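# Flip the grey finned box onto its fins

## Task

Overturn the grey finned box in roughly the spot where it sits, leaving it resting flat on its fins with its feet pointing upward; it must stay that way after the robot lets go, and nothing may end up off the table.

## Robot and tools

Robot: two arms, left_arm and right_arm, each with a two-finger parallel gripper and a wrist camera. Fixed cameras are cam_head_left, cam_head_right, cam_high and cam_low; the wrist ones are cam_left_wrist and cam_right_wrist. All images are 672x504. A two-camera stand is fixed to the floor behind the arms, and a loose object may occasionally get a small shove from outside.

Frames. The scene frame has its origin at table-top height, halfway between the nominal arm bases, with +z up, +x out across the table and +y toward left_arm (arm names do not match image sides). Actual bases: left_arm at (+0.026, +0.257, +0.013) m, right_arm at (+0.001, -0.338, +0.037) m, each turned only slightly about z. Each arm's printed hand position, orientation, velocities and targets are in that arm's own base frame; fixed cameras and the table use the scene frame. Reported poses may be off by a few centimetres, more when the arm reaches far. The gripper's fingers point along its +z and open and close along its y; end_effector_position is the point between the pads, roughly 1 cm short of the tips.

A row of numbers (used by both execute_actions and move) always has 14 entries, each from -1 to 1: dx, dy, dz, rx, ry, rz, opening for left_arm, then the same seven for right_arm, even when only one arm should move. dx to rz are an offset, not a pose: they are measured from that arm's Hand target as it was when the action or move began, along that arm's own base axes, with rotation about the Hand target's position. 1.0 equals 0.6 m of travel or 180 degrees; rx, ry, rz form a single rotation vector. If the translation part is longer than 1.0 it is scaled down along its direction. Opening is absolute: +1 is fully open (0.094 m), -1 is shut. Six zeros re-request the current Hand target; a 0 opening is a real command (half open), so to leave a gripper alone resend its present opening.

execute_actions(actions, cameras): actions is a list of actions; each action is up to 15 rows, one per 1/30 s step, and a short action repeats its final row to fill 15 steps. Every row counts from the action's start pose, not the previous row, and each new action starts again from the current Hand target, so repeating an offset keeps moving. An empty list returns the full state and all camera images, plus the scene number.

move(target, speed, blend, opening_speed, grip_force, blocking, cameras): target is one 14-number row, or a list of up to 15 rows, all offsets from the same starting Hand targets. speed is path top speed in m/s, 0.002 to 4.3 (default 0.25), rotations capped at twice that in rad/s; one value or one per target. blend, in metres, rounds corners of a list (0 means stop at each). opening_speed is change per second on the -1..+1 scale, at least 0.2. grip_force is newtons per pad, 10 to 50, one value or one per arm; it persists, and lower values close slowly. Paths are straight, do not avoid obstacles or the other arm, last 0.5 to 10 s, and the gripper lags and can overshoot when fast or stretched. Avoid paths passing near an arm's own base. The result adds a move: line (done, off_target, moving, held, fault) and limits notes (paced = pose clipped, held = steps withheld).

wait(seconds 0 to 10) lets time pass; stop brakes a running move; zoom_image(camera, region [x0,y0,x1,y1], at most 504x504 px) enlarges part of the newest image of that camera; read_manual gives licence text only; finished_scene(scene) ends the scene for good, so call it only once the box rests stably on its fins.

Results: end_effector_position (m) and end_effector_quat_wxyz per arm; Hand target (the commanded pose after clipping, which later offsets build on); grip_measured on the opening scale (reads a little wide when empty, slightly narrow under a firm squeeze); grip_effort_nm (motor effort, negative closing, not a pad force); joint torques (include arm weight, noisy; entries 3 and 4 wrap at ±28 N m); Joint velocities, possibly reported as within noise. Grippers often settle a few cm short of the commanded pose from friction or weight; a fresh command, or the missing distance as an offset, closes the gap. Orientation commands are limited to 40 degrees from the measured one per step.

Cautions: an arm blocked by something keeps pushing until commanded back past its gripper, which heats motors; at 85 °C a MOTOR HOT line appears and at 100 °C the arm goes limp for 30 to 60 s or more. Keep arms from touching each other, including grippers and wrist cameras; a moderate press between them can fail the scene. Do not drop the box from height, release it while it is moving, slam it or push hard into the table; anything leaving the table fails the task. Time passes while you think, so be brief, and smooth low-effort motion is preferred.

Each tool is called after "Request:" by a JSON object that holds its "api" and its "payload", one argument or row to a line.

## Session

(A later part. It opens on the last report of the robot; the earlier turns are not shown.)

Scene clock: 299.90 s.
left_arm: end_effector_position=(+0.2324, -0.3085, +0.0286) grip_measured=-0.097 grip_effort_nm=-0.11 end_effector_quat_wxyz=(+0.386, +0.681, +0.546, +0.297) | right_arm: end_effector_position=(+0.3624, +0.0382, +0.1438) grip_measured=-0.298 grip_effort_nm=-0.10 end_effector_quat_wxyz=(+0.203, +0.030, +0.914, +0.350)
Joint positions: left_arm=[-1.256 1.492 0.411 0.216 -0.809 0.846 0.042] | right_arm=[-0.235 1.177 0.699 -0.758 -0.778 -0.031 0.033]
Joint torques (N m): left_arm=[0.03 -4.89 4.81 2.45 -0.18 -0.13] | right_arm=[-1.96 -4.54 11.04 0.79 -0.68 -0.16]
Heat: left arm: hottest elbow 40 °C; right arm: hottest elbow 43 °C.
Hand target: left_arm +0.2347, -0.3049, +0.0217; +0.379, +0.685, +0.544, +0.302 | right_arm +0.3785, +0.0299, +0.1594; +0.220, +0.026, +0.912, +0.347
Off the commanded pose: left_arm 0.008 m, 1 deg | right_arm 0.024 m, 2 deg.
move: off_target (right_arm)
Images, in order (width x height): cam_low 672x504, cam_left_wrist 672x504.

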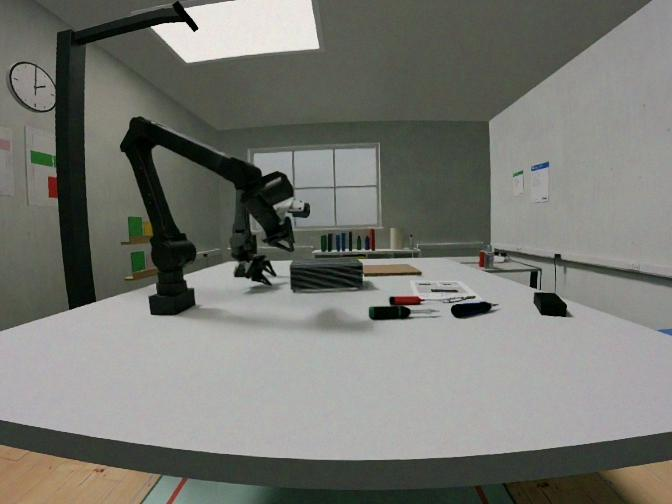

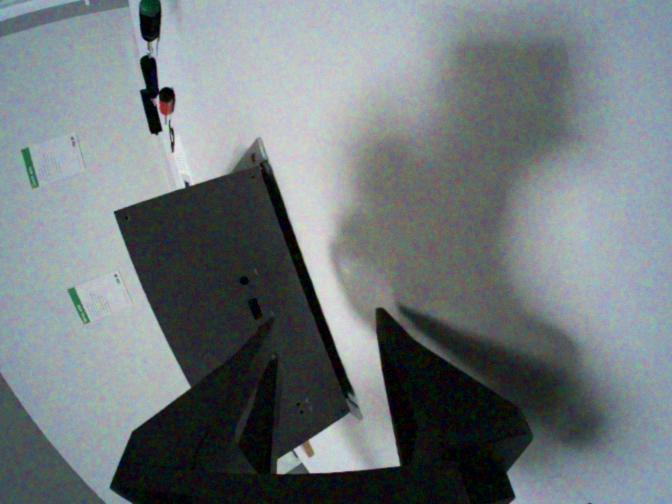

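Request:
{"api": "move", "payload": {
  "target": [0,0,-0.015,0,0,0,-0.1,0,0,0,0,0,0,-0.3],
  "speed": 0.03,
  "cameras": ["cam_left_wrist"]
}}

Request:
{"api": "zoom_image", "payload": {
  "camera": "cam_left_wrist",
  "region": [330, 260, 460, 390]
}}

Scene clock: 309.40 s.
left_arm: end_effector_position=(+0.2325, -0.3087, +0.0197) grip_measured=-0.097 grip_effort_nm=-0.11 end_effector_quat_wxyz=(+0.386, +0.681, +0.546, +0.297) | right_arm: end_effector_position=(+0.3624, +0.0382, +0.1438) grip_measured=-0.298 grip_effort_nm=-0.09 end_effector_quat_wxyz=(+0.203, +0.030, +0.914, +0.350)
Joint positions: left_arm=[-1.256 1.529 0.407 0.258 -0.809 0.846 0.042] | right_arm=[-0.235 1.177 0.699 -0.758 -0.778 -0.031 0.033]
Joint torques (N m): left_arm=[0.03 -5.07 4.46 2.39 -0.18 -0.12] | right_arm=[-1.85 -5.3 11 0.85 -0.7 -0.19]
Heat: left arm: hottest elbow 39 °C; right arm: hottest elbow 43 °C.
Hand target: left_arm +0.2347, -0.3048, +0.0126; +0.379, +0.685, +0.544, +0.302 | right_arm +0.3785, +0.0299, +0.1594; +0.220, +0.026, +0.912, +0.347
Off the commanded pose: left_arm 0.008 m, 1 deg | right_arm 0.024 m, 2 deg.
move: off_target (right_arm)
Images, in order (width x height): cam_left_wrist 672x504.

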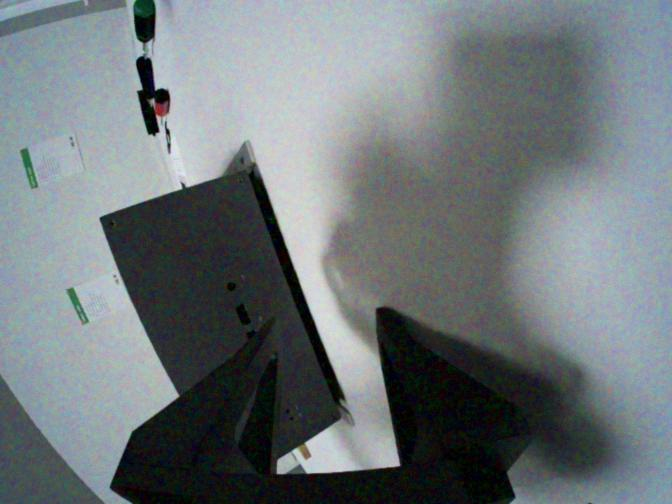

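Scaled by 3.877 from the camera's 672x504 image, which has a finer 960x720 frame.

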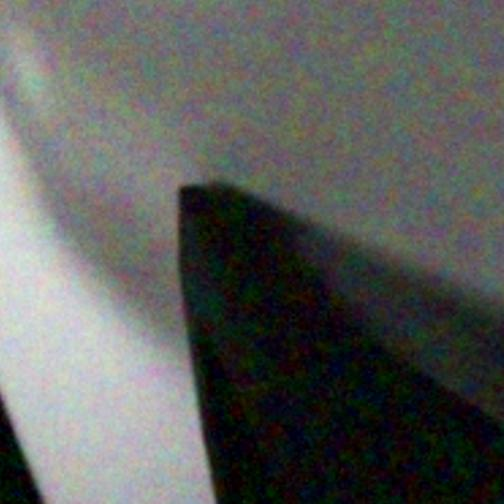

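Request:
{"api": "move", "payload": {
  "target": [0.083,-0.05,-0.002,0,0,0,-0.1,0,0,0,0,0,0,-0.3],
  "speed": 0.05,
  "cameras": ["cam_left_wrist","cam_low"]
}}

Request:
{"api": "zoom_image", "payload": {
  "camera": "cam_left_wrist",
  "region": [240, 180, 440, 380]
}}

Request:
{"api": "zoom_image", "payload": {
  "camera": "cam_low",
  "region": [220, 230, 370, 310]
}}

Scene clock: 318.30 s.
left_arm: end_effector_position=(+0.2783, -0.3296, +0.0176) grip_measured=-0.098 grip_effort_nm=-0.10 end_effector_quat_wxyz=(+0.384, +0.682, +0.546, +0.300) | right_arm: end_effector_position=(+0.3624, +0.0382, +0.1438) grip_measured=-0.298 grip_effort_nm=-0.09 end_effector_quat_wxyz=(+0.203, +0.030, +0.914, +0.350)
Joint positions: left_arm=[-1.143 1.615 0.494 0.331 -0.737 0.962 0.042] | right_arm=[-0.235 1.177 0.699 -0.758 -0.778 -0.031 0.033]
Joint torques (N m): left_arm=[0.21 -5.89 6.56 2.14 0.05 -0.11] | right_arm=[-2.26 -5.01 10.71 0.73 -0.66 -0.17]
Heat: left arm: hottest elbow 38 °C; right arm: hottest elbow 43 °C.
Hand target: left_arm +0.2846, -0.3349, +0.0114; +0.379, +0.685, +0.544, +0.301 | right_arm +0.3785, +0.0299, +0.1594; +0.220, +0.026, +0.912, +0.347
Off the commanded pose: left_arm 0.010 m, 1 deg | right_arm 0.024 m, 2 deg.
move: off_target (right_arm)
Images, in order (width x height): cam_low 672x504, cam_left_wrist 672x504.

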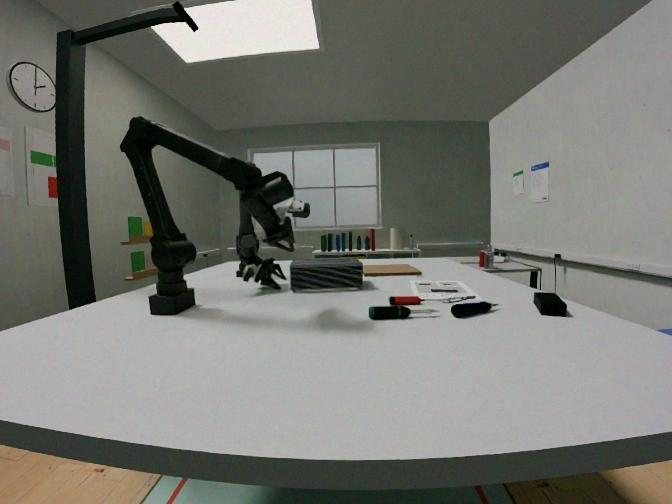

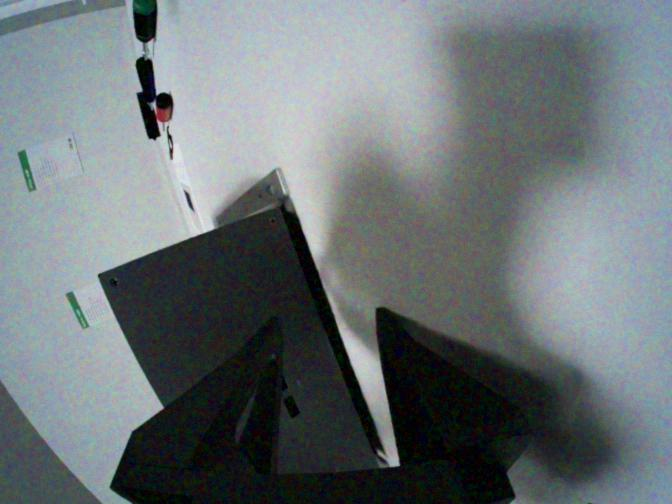

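Scaled by 2.520 from the camera's 672x504 image, which has a finer 960x720 frame.

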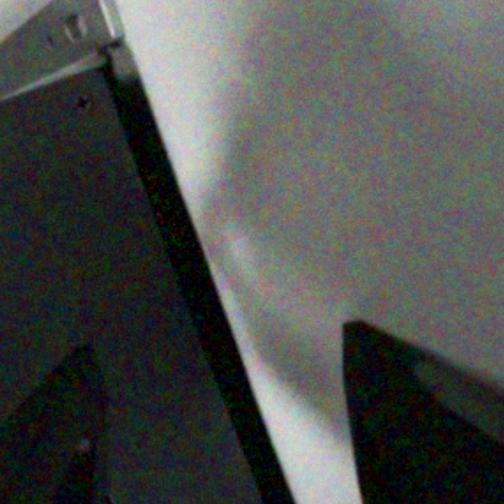

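Scaled by 3.360.

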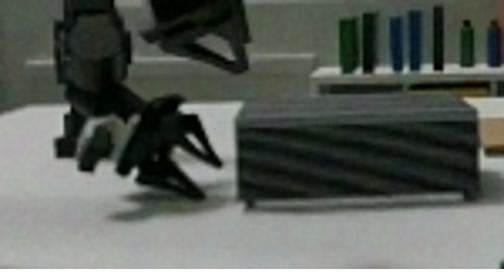

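Request:
{"api": "move", "payload": {
  "target": [
    [0,0,0,0,0,0,-0.1,0.3525,0.507,0.05,-0.263,0.0752,0.1887,-1]
  ],
  "speed": 0.25,
  "cameras": ["cam_left_wrist","cam_right_wrist","cam_head_left","cam_high"]
}}

Scene clock: 427.57 s.
left_arm: end_effector_position=(+0.2783, -0.3296, +0.0176) grip_measured=-0.098 grip_effort_nm=-0.10 end_effector_quat_wxyz=(+0.384, +0.682, +0.546, +0.300) | right_arm: end_effector_position=(+0.5826, +0.3272, +0.1825) grip_measured=-0.986 grip_effort_nm=-0.76 end_effector_quat_wxyz=(-0.011, -0.277, +0.961, -0.001)
Joint positions: left_arm=[-1.143 1.615 0.494 0.331 -0.737 0.963 0.042] | right_arm=[0.512 2.174 2.244 -1.663 -0.004 -0.049 0.001]
Joint torques (N m): left_arm=[0.21 -5.77 6.53 2.19 0.06 -0.13] | right_arm=[0.03 -19.96 11.32 0.36 0.09 -0.12]
Heat: left arm: hottest elbow 39 °C; right arm: hottest elbow 45 °C.
Hand target: left_arm +0.2846, -0.3349, +0.0114; +0.379, +0.685, +0.544, +0.302 | right_arm +0.5900, +0.3341, +0.1894; +0.000, -0.283, +0.959, +0.000
Off the commanded pose: left_arm 0.010 m, 1 deg | right_arm 0.012 m, 1 deg.
move: off_target (right_arm)
Images, in order (width x height): cam_head_left 672x504, cam_high 672x504, cam_left_wrist 672x504, cam_right_wrist 672x504.

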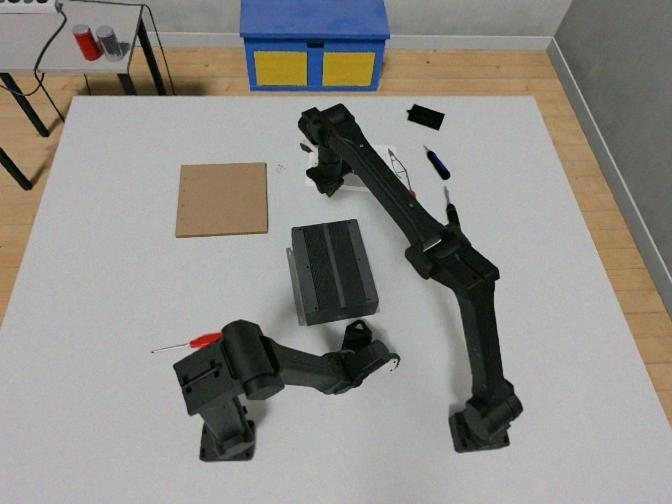

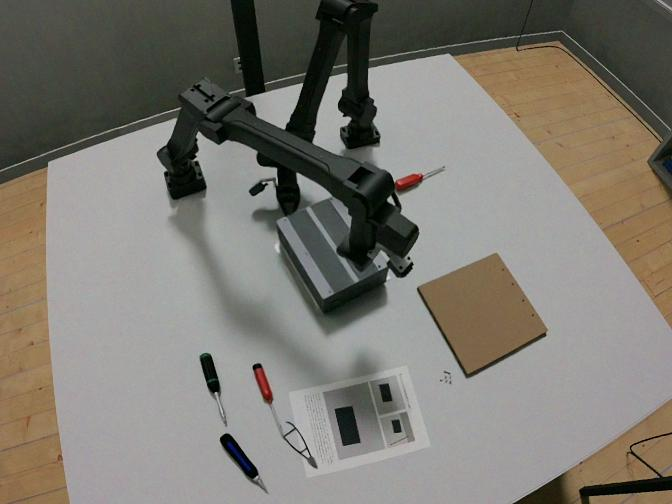

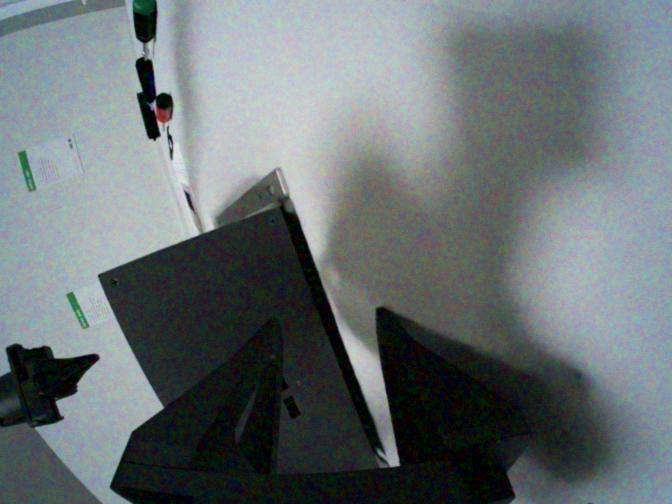

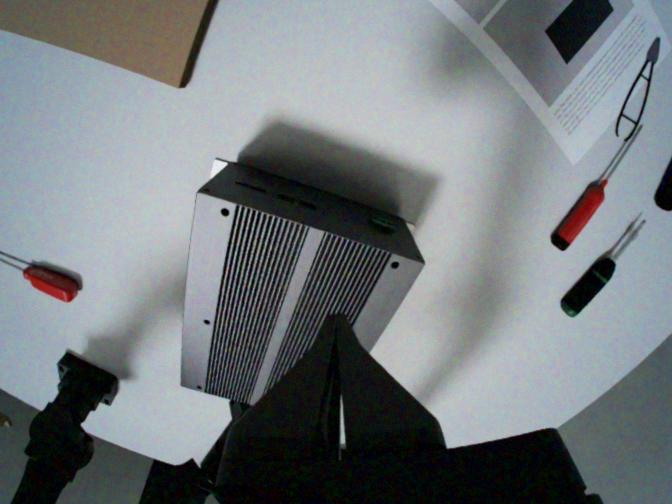

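Request:
{"api": "move", "payload": {
  "target": [
    [0,0,0,0,0,0,-0.1,0.06,0.02,0,0,0,0,-1],
    [0,0,0,0,0,0,-0.1,0.06,0.02,-0.25,0,0,0,-1]
  ],
  "speed": 0.15,
  "cameras": ["cam_left_wrist","cam_right_wrist","cam_head_right","cam_high"]
}}

Scene clock: 450.17 s.
left_arm: end_effector_position=(+0.2783, -0.3296, +0.0176) grip_measured=-0.098 grip_effort_nm=-0.10 end_effector_quat_wxyz=(+0.384, +0.682, +0.546, +0.300) | right_arm: end_effector_position=(+0.6190, +0.3477, +0.0390) grip_measured=-0.986 grip_effort_nm=-0.76 end_effector_quat_wxyz=(-0.008, -0.282, +0.960, +0.000)
Joint positions: left_arm=[-1.143 1.615 0.494 0.331 -0.737 0.963 0.042] | right_arm=[0.512 2.355 2.188 -1.419 -0.004 -0.059 0.001]
Joint torques (N m): left_arm=[0.26 -5.77 6.57 2.22 0.06 -0.13] | right_arm=[-1.85 -22.89 8.4 0.81 0.11 -0.13]
Heat: left arm: hottest elbow 39 °C; right arm: hottest elbow 50 °C.
Hand target: left_arm +0.2846, -0.3349, +0.0114; +0.379, +0.685, +0.544, +0.302 | right_arm +0.6260, +0.3461, +0.0394; +0.000, -0.283, +0.959, +0.000
Off the commanded pose: left_arm 0.010 m, 1 deg | right_arm 0.007 m, 1 deg.
move: done
Images, in order (width x height): cam_head_right 672x504, cam_high 672x504, cam_left_wrist 672x504, cam_right_wrist 672x504.

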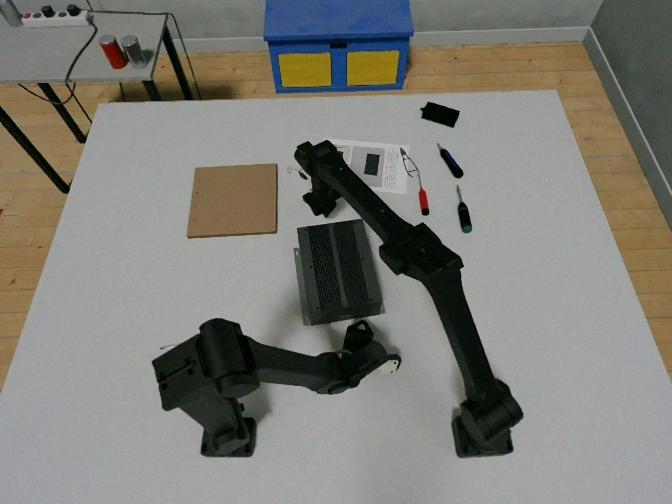

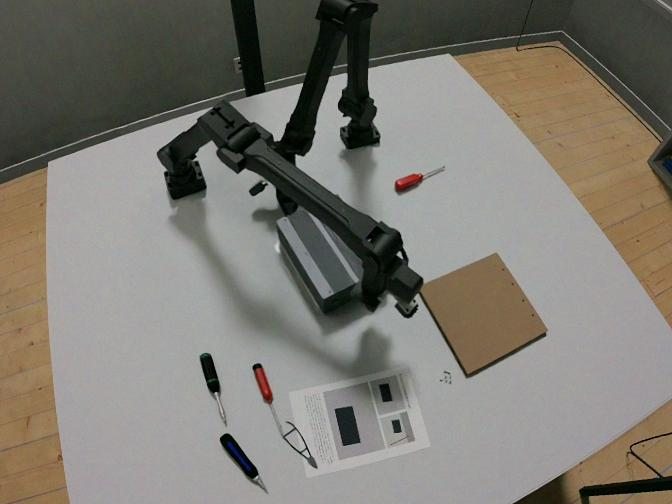

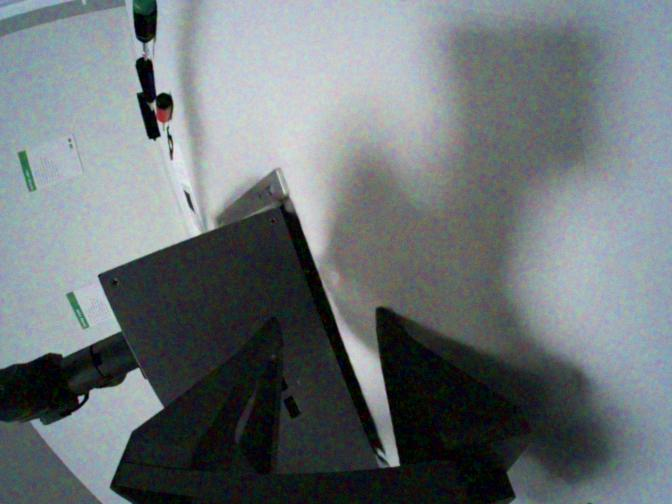

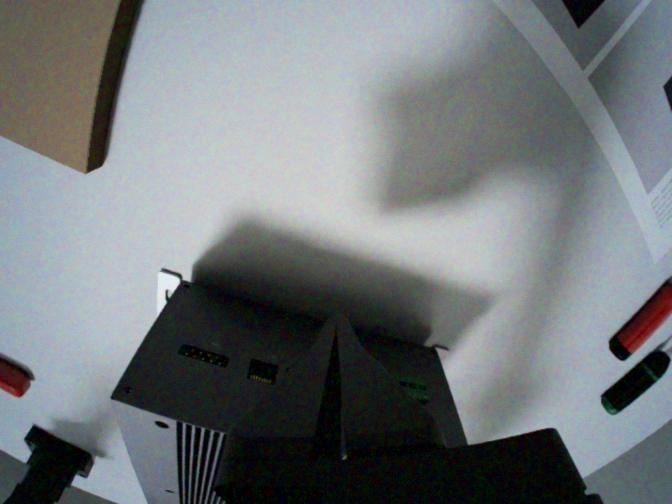

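Request:
{"api": "move", "payload": {
  "target": [
    [0,0,0,0,0,0,-1,-0.022,-0.003,0,0,0,0,-1],
    [0,0,-0.026,0,0,0,-1,-0.022,-0.003,0,0,0,0,-1]
  ],
  "speed": 0.04,
  "cameras": ["cam_left_wrist","cam_right_wrist"]
}}

Request:
{"api": "zoom_image", "payload": {
  "camera": "cam_left_wrist",
  "region": [240, 180, 440, 380]
}}

Scene clock: 462.23 s.
left_arm: end_effector_position=(+0.2784, -0.3304, +0.0001) grip_measured=-0.989 grip_effort_nm=-0.60 end_effector_quat_wxyz=(+0.380, +0.684, +0.545, +0.299) | right_arm: end_effector_position=(+0.6082, +0.3416, +0.0267) grip_measured=-0.986 grip_effort_nm=-0.76 end_effector_quat_wxyz=(-0.015, -0.281, +0.959, -0.002)
Joint positions: left_arm=[-1.142 1.679 0.494 0.388 -0.733 0.964 0.001] | right_arm=[0.512 2.333 2.114 -1.383 -0.004 -0.059 0.001]
Joint torques (N m): left_arm=[-0.03 -6.48 5.85 2.44 -0.13 -0.14] | right_arm=[-0.91 -24 7.87 0.72 0.12 -0.04]
Heat: left arm: hottest elbow 39 °C; right arm: hottest elbow 48 °C.
Hand target: left_arm +0.2846, -0.3348, -0.0042; +0.379, +0.685, +0.544, +0.302 | right_arm +0.6128, +0.3443, +0.0395; +0.000, -0.283, +0.959, +0.000
Off the commanded pose: left_arm 0.009 m, 0 deg | right_arm 0.014 m, 2 deg.
move: off_target (right_arm)
Images, in order (width x height): cam_left_wrist 672x504, cam_right_wrist 672x504.

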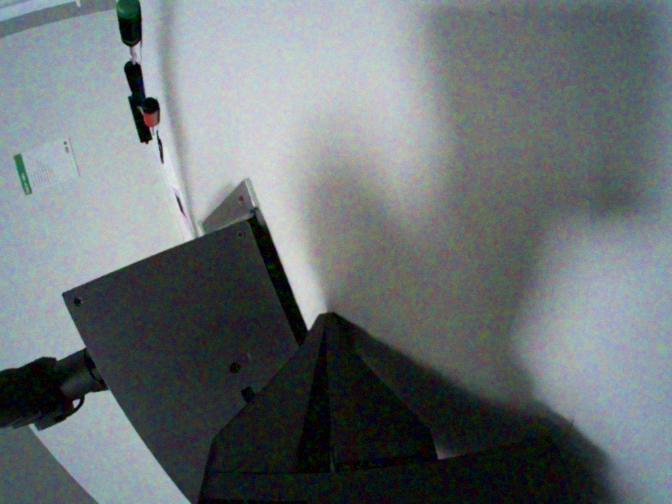

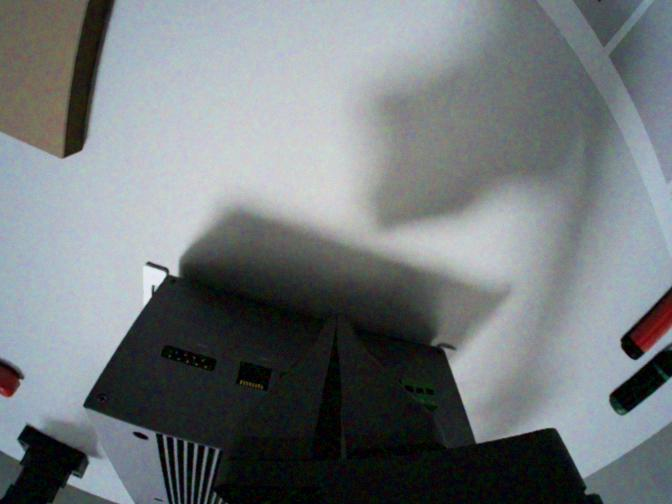

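Scaled by 2.520 from the camera's 672x504 image, which has a finer 960x720 frame.

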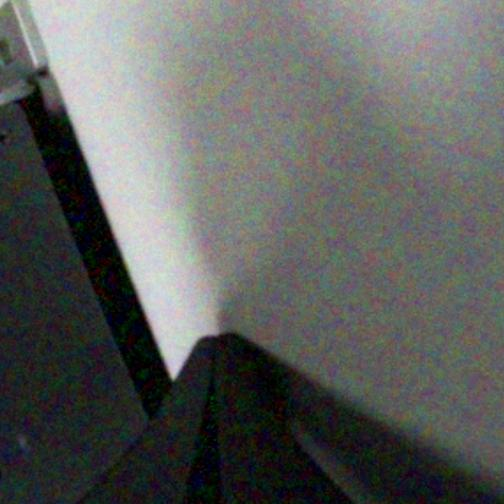

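Request:
{"api": "move", "payload": {
  "target": [0.05,-0.012,0,0,0,0,-1,0,0,0,0,0,0,-1],
  "speed": 0.03,
  "cameras": ["cam_left_wrist","cam_low"]
}}

Request:
{"api": "zoom_image", "payload": {
  "camera": "cam_left_wrist",
  "region": [240, 180, 440, 380]
}}

Request:
{"api": "zoom_image", "payload": {
  "camera": "cam_low",
  "region": [220, 230, 370, 310]
}}

Scene clock: 476.13 s.
left_arm: end_effector_position=(+0.3069, -0.3362, +0.0003) grip_measured=-0.989 grip_effort_nm=-0.59 end_effector_quat_wxyz=(+0.380, +0.684, +0.546, +0.300) | right_arm: end_effector_position=(+0.6082, +0.3416, +0.0267) grip_measured=-0.986 grip_effort_nm=-0.76 end_effector_quat_wxyz=(-0.015, -0.281, +0.959, -0.002)
Joint positions: left_arm=[-1.075 1.711 0.539 0.415 -0.686 1.025 0.001] | right_arm=[0.512 2.333 2.114 -1.383 -0.004 -0.059 0.001]
Joint torques (N m): left_arm=[0.03 -7.18 6.34 2.25 0 -0.15] | right_arm=[-1.38 -24.29 7.86 0.79 0.13 -0.05]
Heat: left arm: hottest elbow 38 °C; right arm: hottest elbow 46 °C.
Hand target: left_arm +0.3145, -0.3419, -0.0042; +0.379, +0.685, +0.544, +0.302 | right_arm +0.6128, +0.3443, +0.0395; +0.000, -0.283, +0.959, +0.000
Off the commanded pose: left_arm 0.011 m, 0 deg | right_arm 0.014 m, 2 deg.
move: off_target (left_arm, right_arm)
Images, in order (width x height): cam_low 672x504, cam_left_wrist 672x504.

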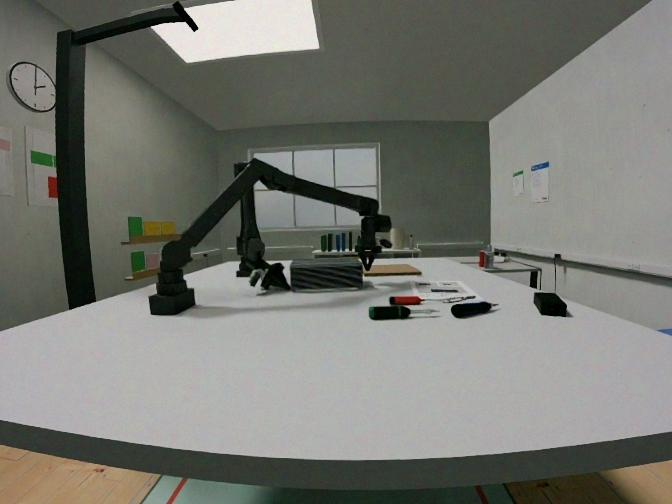

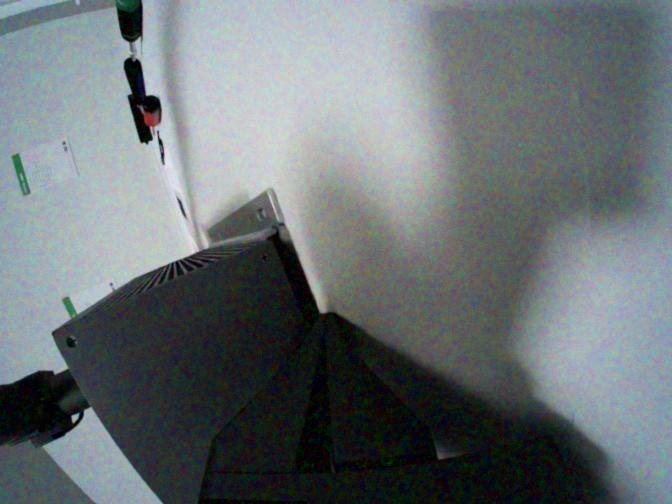

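Scaled by 2.520 from the camera's 672x504 image, which has a finer 960x720 frame.

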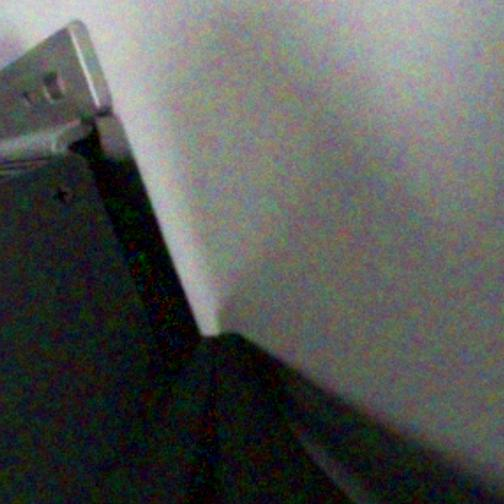

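Scaled by 3.360.

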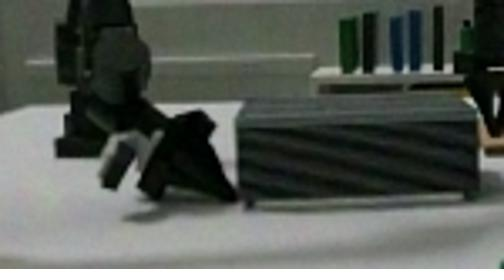

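Request:
{"api": "move", "payload": {
  "target": [0.03,-0.006,0,0,0,0,-1,0,0,0,0,0,0,-1],
  "speed": 0.03,
  "cameras": ["cam_left_wrist","cam_right_wrist"]
}}

Request:
{"api": "zoom_image", "payload": {
  "camera": "cam_left_wrist",
  "region": [240, 180, 440, 380]
}}

Scene clock: 482.13 s.
left_arm: end_effector_position=(+0.3152, -0.3408, +0.0004) grip_measured=-0.989 grip_effort_nm=-0.59 end_effector_quat_wxyz=(+0.381, +0.689, +0.542, +0.295) | right_arm: end_effector_position=(+0.6082, +0.3416, +0.0267) grip_measured=-0.986 grip_effort_nm=-0.76 end_effector_quat_wxyz=(-0.015, -0.281, +0.959, -0.002)
Joint positions: left_arm=[-1.054 1.72 0.555 0.422 -0.657 1.052 0.001] | right_arm=[0.512 2.333 2.114 -1.383 -0.004 -0.059 0.001]
Joint torques (N m): left_arm=[1.67 -6.48 7.45 2.54 -0.05 -0.05] | right_arm=[-1.2 -23.88 7.75 0.92 0.07 -0.09]
Heat: left arm: hottest elbow 38 °C; right arm: hottest elbow 45 °C.
Hand target: left_arm +0.3325, -0.3455, -0.0043; +0.379, +0.685, +0.544, +0.302 | right_arm +0.6128, +0.3443, +0.0395; +0.000, -0.283, +0.959, +0.000
Off the commanded pose: left_arm 0.019 m, 1 deg | right_arm 0.014 m, 2 deg.
move: off_target (left_arm, right_arm)
Images, in order (width x height): cam_left_wrist 672x504, cam_right_wrist 672x504.

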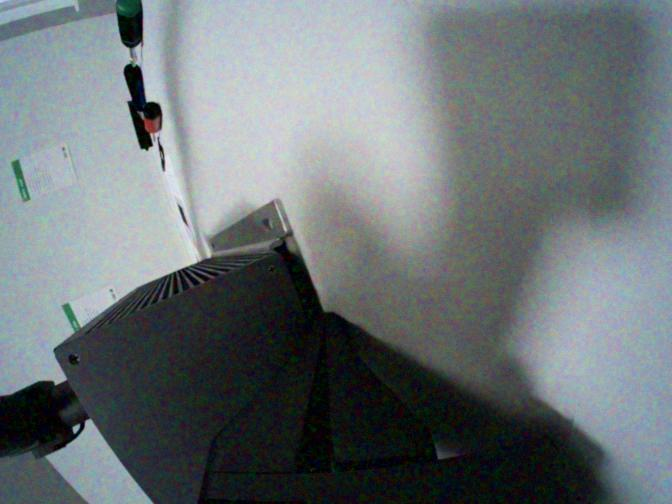

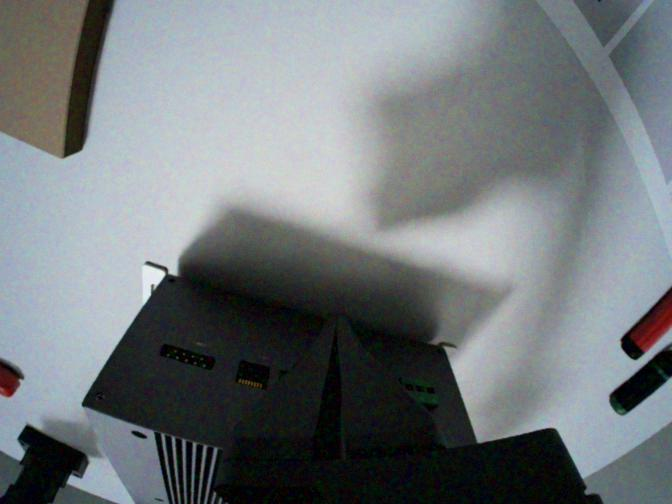

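Scaled by 2.520 from the camera's 672x504 image, which has a finer 960x720 frame.

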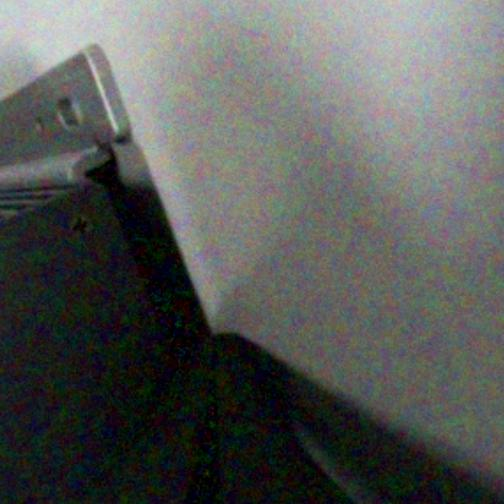

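Request:
{"api": "move", "payload": {
  "target": [0.008,-0.002,0.05,0,0,0,-1,0,0,0,0,0,0,-1],
  "speed": 0.04,
  "cameras": ["cam_left_wrist","cam_right_wrist","cam_low"]
}}

Request:
{"api": "zoom_image", "payload": {
  "camera": "cam_low",
  "region": [220, 230, 370, 310]
}}

Scene clock: 490.43 s.
left_arm: end_effector_position=(+0.3154, -0.3392, +0.0016) grip_measured=-0.989 grip_effort_nm=-0.60 end_effector_quat_wxyz=(+0.359, +0.705, +0.536, +0.292) | right_arm: end_effector_position=(+0.6082, +0.3416, +0.0267) grip_measured=-0.986 grip_effort_nm=-0.76 end_effector_quat_wxyz=(-0.015, -0.281, +0.959, -0.002)
Joint positions: left_arm=[-1.046 1.694 0.57 0.336 -0.635 1.065 0.001] | right_arm=[0.512 2.333 2.114 -1.383 -0.004 -0.059 0.001]
Joint torques (N m): left_arm=[1.73 -11.99 7.72 1.85 -0.65 -0.09] | right_arm=[-0.15 -24.41 7.69 0.9 0.11 -0.05]
Heat: left arm: hottest elbow 39 °C; right arm: hottest elbow 45 °C.
Hand target: left_arm +0.3373, -0.3469, +0.0258; +0.379, +0.685, +0.544, +0.301 | right_arm +0.6128, +0.3443, +0.0395; +0.000, -0.283, +0.959, +0.000
Off the commanded pose: left_arm 0.033 m, 4 deg | right_arm 0.014 m, 2 deg.
move: off_target (left_arm, right_arm)
Images, in order (width x height): cam_low 672x504, cam_left_wrist 672x504, cam_right_wrist 672x504.

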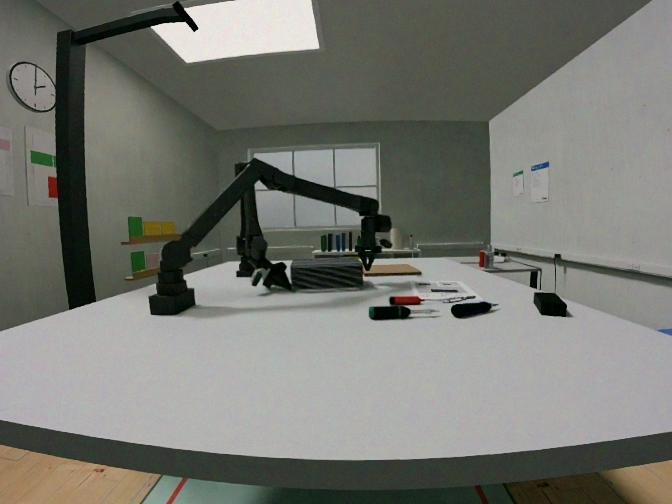

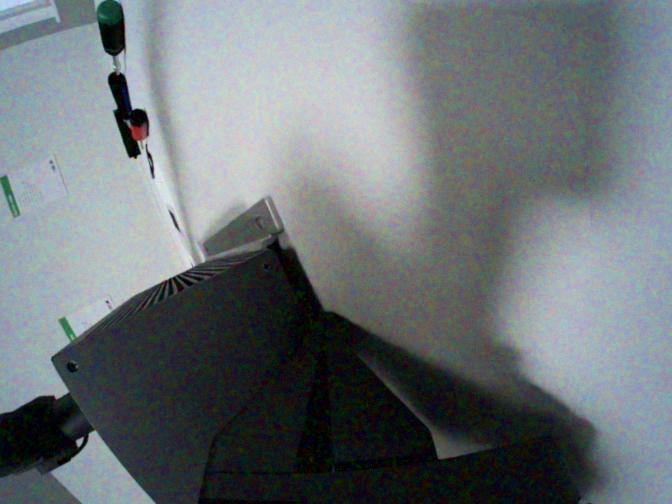

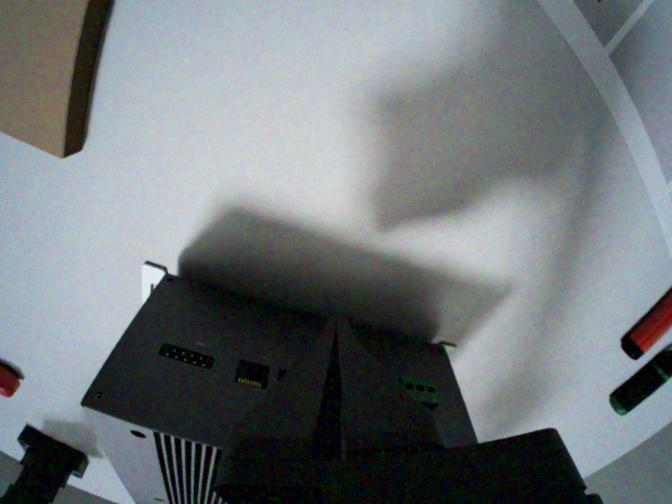

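Scaled by 3.360.

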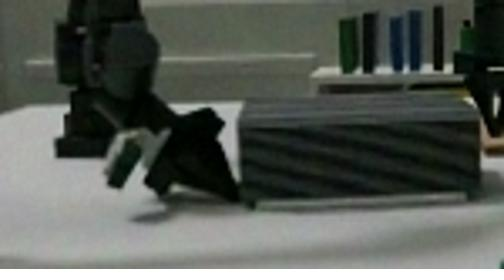

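Request:
{"api": "move", "payload": {
  "target": [0.01,-0.002,0.05,0,0,0,-1,0,0,0,0,0,0,-1],
  "speed": 0.04,
  "cameras": ["cam_left_wrist","cam_low"]
}}

Request:
{"api": "zoom_image", "payload": {
  "camera": "cam_low",
  "region": [220, 230, 370, 310]
}}

Scene clock: 500.43 s.
left_arm: end_effector_position=(+0.3154, -0.3401, +0.0278) grip_measured=-0.989 grip_effort_nm=-0.60 end_effector_quat_wxyz=(+0.357, +0.711, +0.533, +0.290) | right_arm: end_effector_position=(+0.6082, +0.3416, +0.0267) grip_measured=-0.986 grip_effort_nm=-0.76 end_effector_quat_wxyz=(-0.015, -0.281, +0.959, -0.002)
Joint positions: left_arm=[-1.043 1.603 0.582 0.23 -0.625 1.075 0.001] | right_arm=[0.512 2.333 2.114 -1.383 -0.004 -0.059 0.001]
Joint torques (N m): left_arm=[2.49 -10.87 9.46 1.85 -0.75 -0.11] | right_arm=[-0.91 -24.18 7.87 0.8 0.11 -0.03]
Heat: left arm: hottest elbow 38 °C; right arm: hottest elbow 44 °C.
Hand target: left_arm +0.3434, -0.3481, +0.0558; +0.379, +0.685, +0.544, +0.302 | right_arm +0.6128, +0.3443, +0.0395; +0.000, -0.283, +0.959, +0.000
Off the commanded pose: left_arm 0.040 m, 4 deg | right_arm 0.014 m, 2 deg.
move: off_target (left_arm, right_arm)
Images, in order (width x height): cam_low 672x504, cam_left_wrist 672x504.

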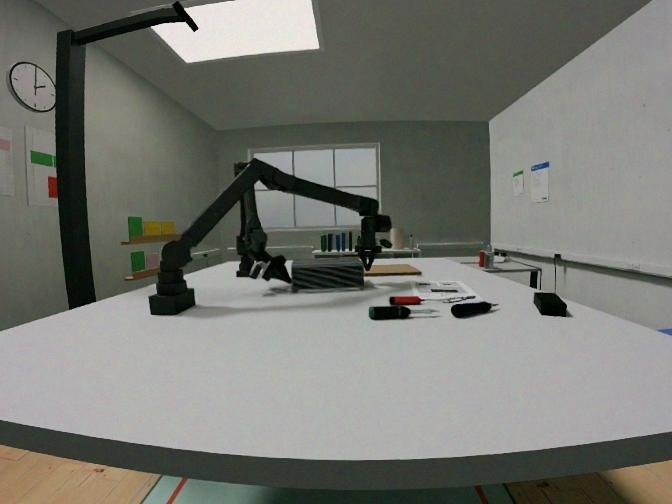

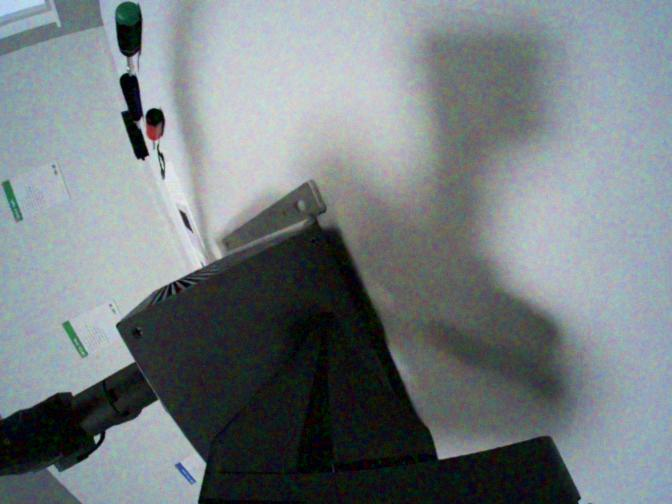

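Scaled by 3.360.

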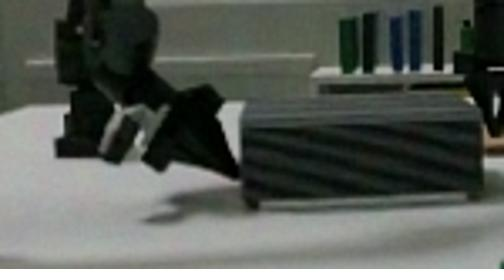

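Request:
{"api": "move", "payload": {
  "target": [
    [-0.075,0.02,0,0,0,0,-1,0,0,0,0,0,0,-1],
    [-0.075,0.02,-0.113,0,0,0,-1,0,0,0,0,0,0,-1]
  ],
  "speed": 0.06,
  "cameras": ["cam_left_wrist"]
}}

Request:
{"api": "zoom_image", "payload": {
  "camera": "cam_left_wrist",
  "region": [240, 180, 440, 380]
}}

Scene clock: 517.23 s.
left_arm: end_effector_position=(+0.3032, -0.3370, +0.0001) grip_measured=-0.989 grip_effort_nm=-0.60 end_effector_quat_wxyz=(+0.385, +0.680, +0.545, +0.304) | right_arm: end_effector_position=(+0.6082, +0.3416, +0.0267) grip_measured=-0.986 grip_effort_nm=-0.76 end_effector_quat_wxyz=(-0.015, -0.281, +0.959, -0.002)
Joint positions: left_arm=[-1.089 1.719 0.532 0.437 -0.706 1.02 0.001] | right_arm=[0.512 2.333 2.114 -1.383 -0.004 -0.059 0.001]
Joint torques (N m): left_arm=[-1.44 -7.24 4.1 2.45 -0.18 -0.38] | right_arm=[-1.03 -24.06 7.91 1.01 0.1 -0.03]
Heat: left arm: hottest elbow 39 °C; right arm: hottest elbow 43 °C.
Hand target: left_arm +0.2983, -0.3360, -0.0120; +0.379, +0.685, +0.544, +0.302 | right_arm +0.6128, +0.3443, +0.0395; +0.000, -0.283, +0.959, +0.000
Off the commanded pose: left_arm 0.013 m, 1 deg | right_arm 0.014 m, 2 deg.
move: off_target (left_arm, right_arm)
Images, in order (width x height): cam_left_wrist 672x504.

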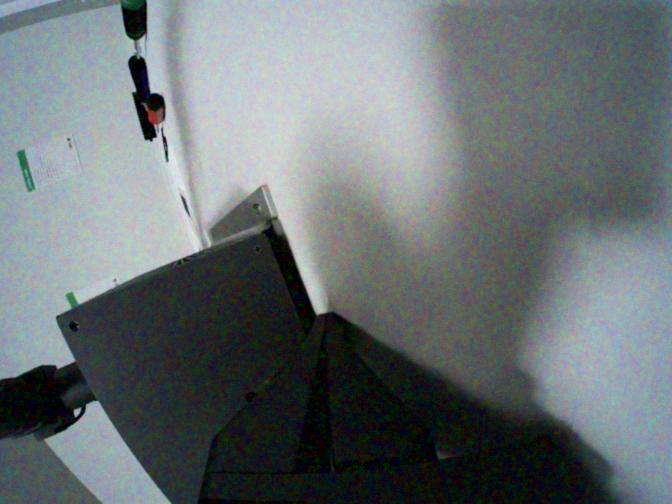

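Scaled by 2.520 from the camera's 672x504 image, which has a finer 960x720 frame.

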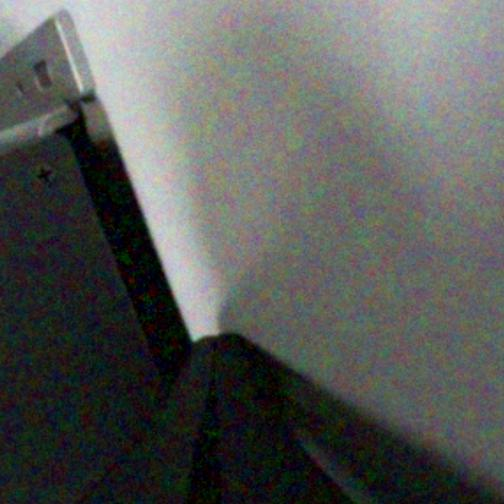

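Request:
{"api": "move", "payload": {
  "target": [
    [0.09,-0.02,0,0,0,0,-1,0,0,0,0,0,0,-1],
    [0.11,-0.025,0.06,-0.0125,-0.054,0,-1,0,0,0,0,0,0,-1]
  ],
  "speed": 0.04,
  "cameras": ["cam_left_wrist","cam_low","cam_right_wrist"]
}}

Request:
{"api": "zoom_image", "payload": {
  "camera": "cam_low",
  "region": [220, 230, 370, 310]
}}

Scene clock: 537.83 s.
left_arm: end_effector_position=(+0.3456, -0.3603, +0.0164) grip_measured=-0.989 grip_effort_nm=-0.59 end_effector_quat_wxyz=(+0.433, +0.671, +0.505, +0.327) | right_arm: end_effector_position=(+0.6137, +0.3442, +0.0297) grip_measured=-0.986 grip_effort_nm=-0.76 end_effector_quat_wxyz=(-0.002, -0.282, +0.960, +0.000)
Joint positions: left_arm=[-1.022 1.798 0.587 0.66 -0.666 1.21 0.001] | right_arm=[0.512 2.328 2.114 -1.36 -0.001 -0.059 0.001]
Joint torques (N m): left_arm=[2.26 -9.93 5.23 3.41 -1.27 -0.11] | right_arm=[-0.38 -24.41 7.95 0.06 -0.01 -0.06]
Heat: left arm: hottest elbow 38 °C; right arm: hottest elbow 42 °C.
Hand target: left_arm +0.3643, -0.3510, +0.0239; +0.437, +0.650, +0.516, +0.348 | right_arm +0.6128, +0.3444, +0.0393; +0.000, -0.283, +0.959, +0.000
Off the commanded pose: left_arm 0.022 m, 4 deg | right_arm 0.010 m, 0 deg.
move: off_target (left_arm)
Images, in order (width x height): cam_low 672x504, cam_left_wrist 672x504, cam_right_wrist 672x504.

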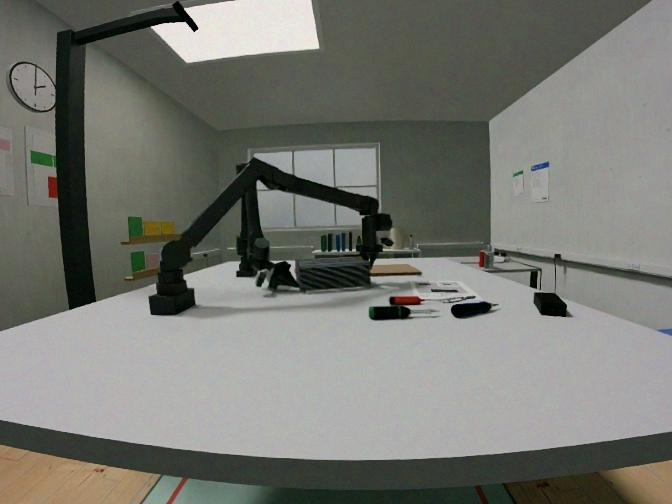

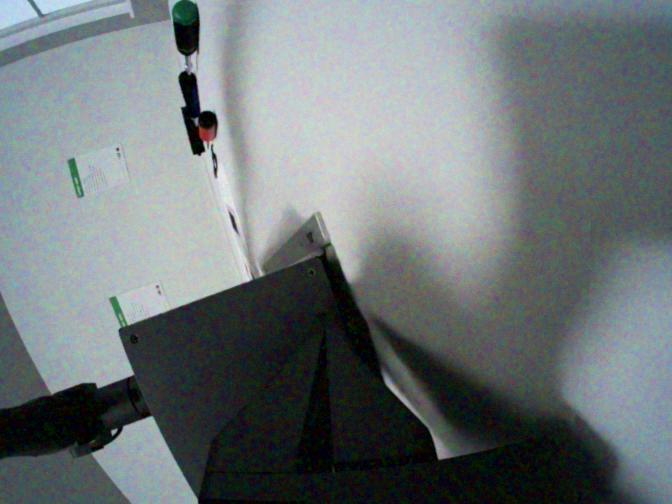

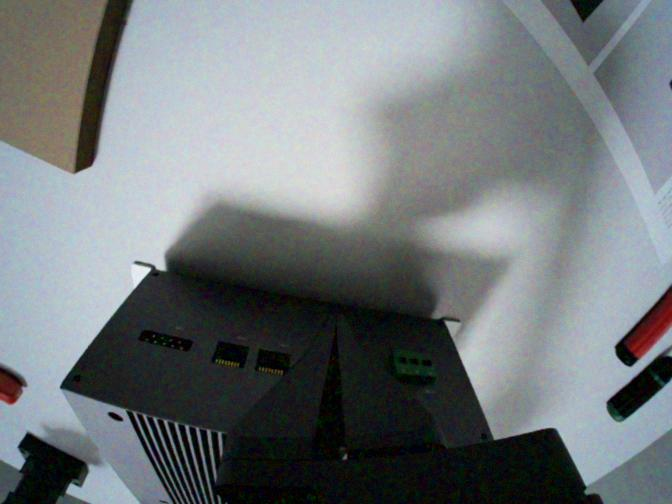

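Scaled by 3.360.

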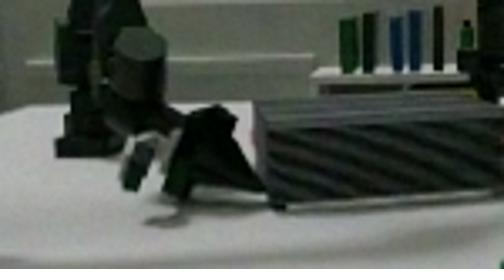

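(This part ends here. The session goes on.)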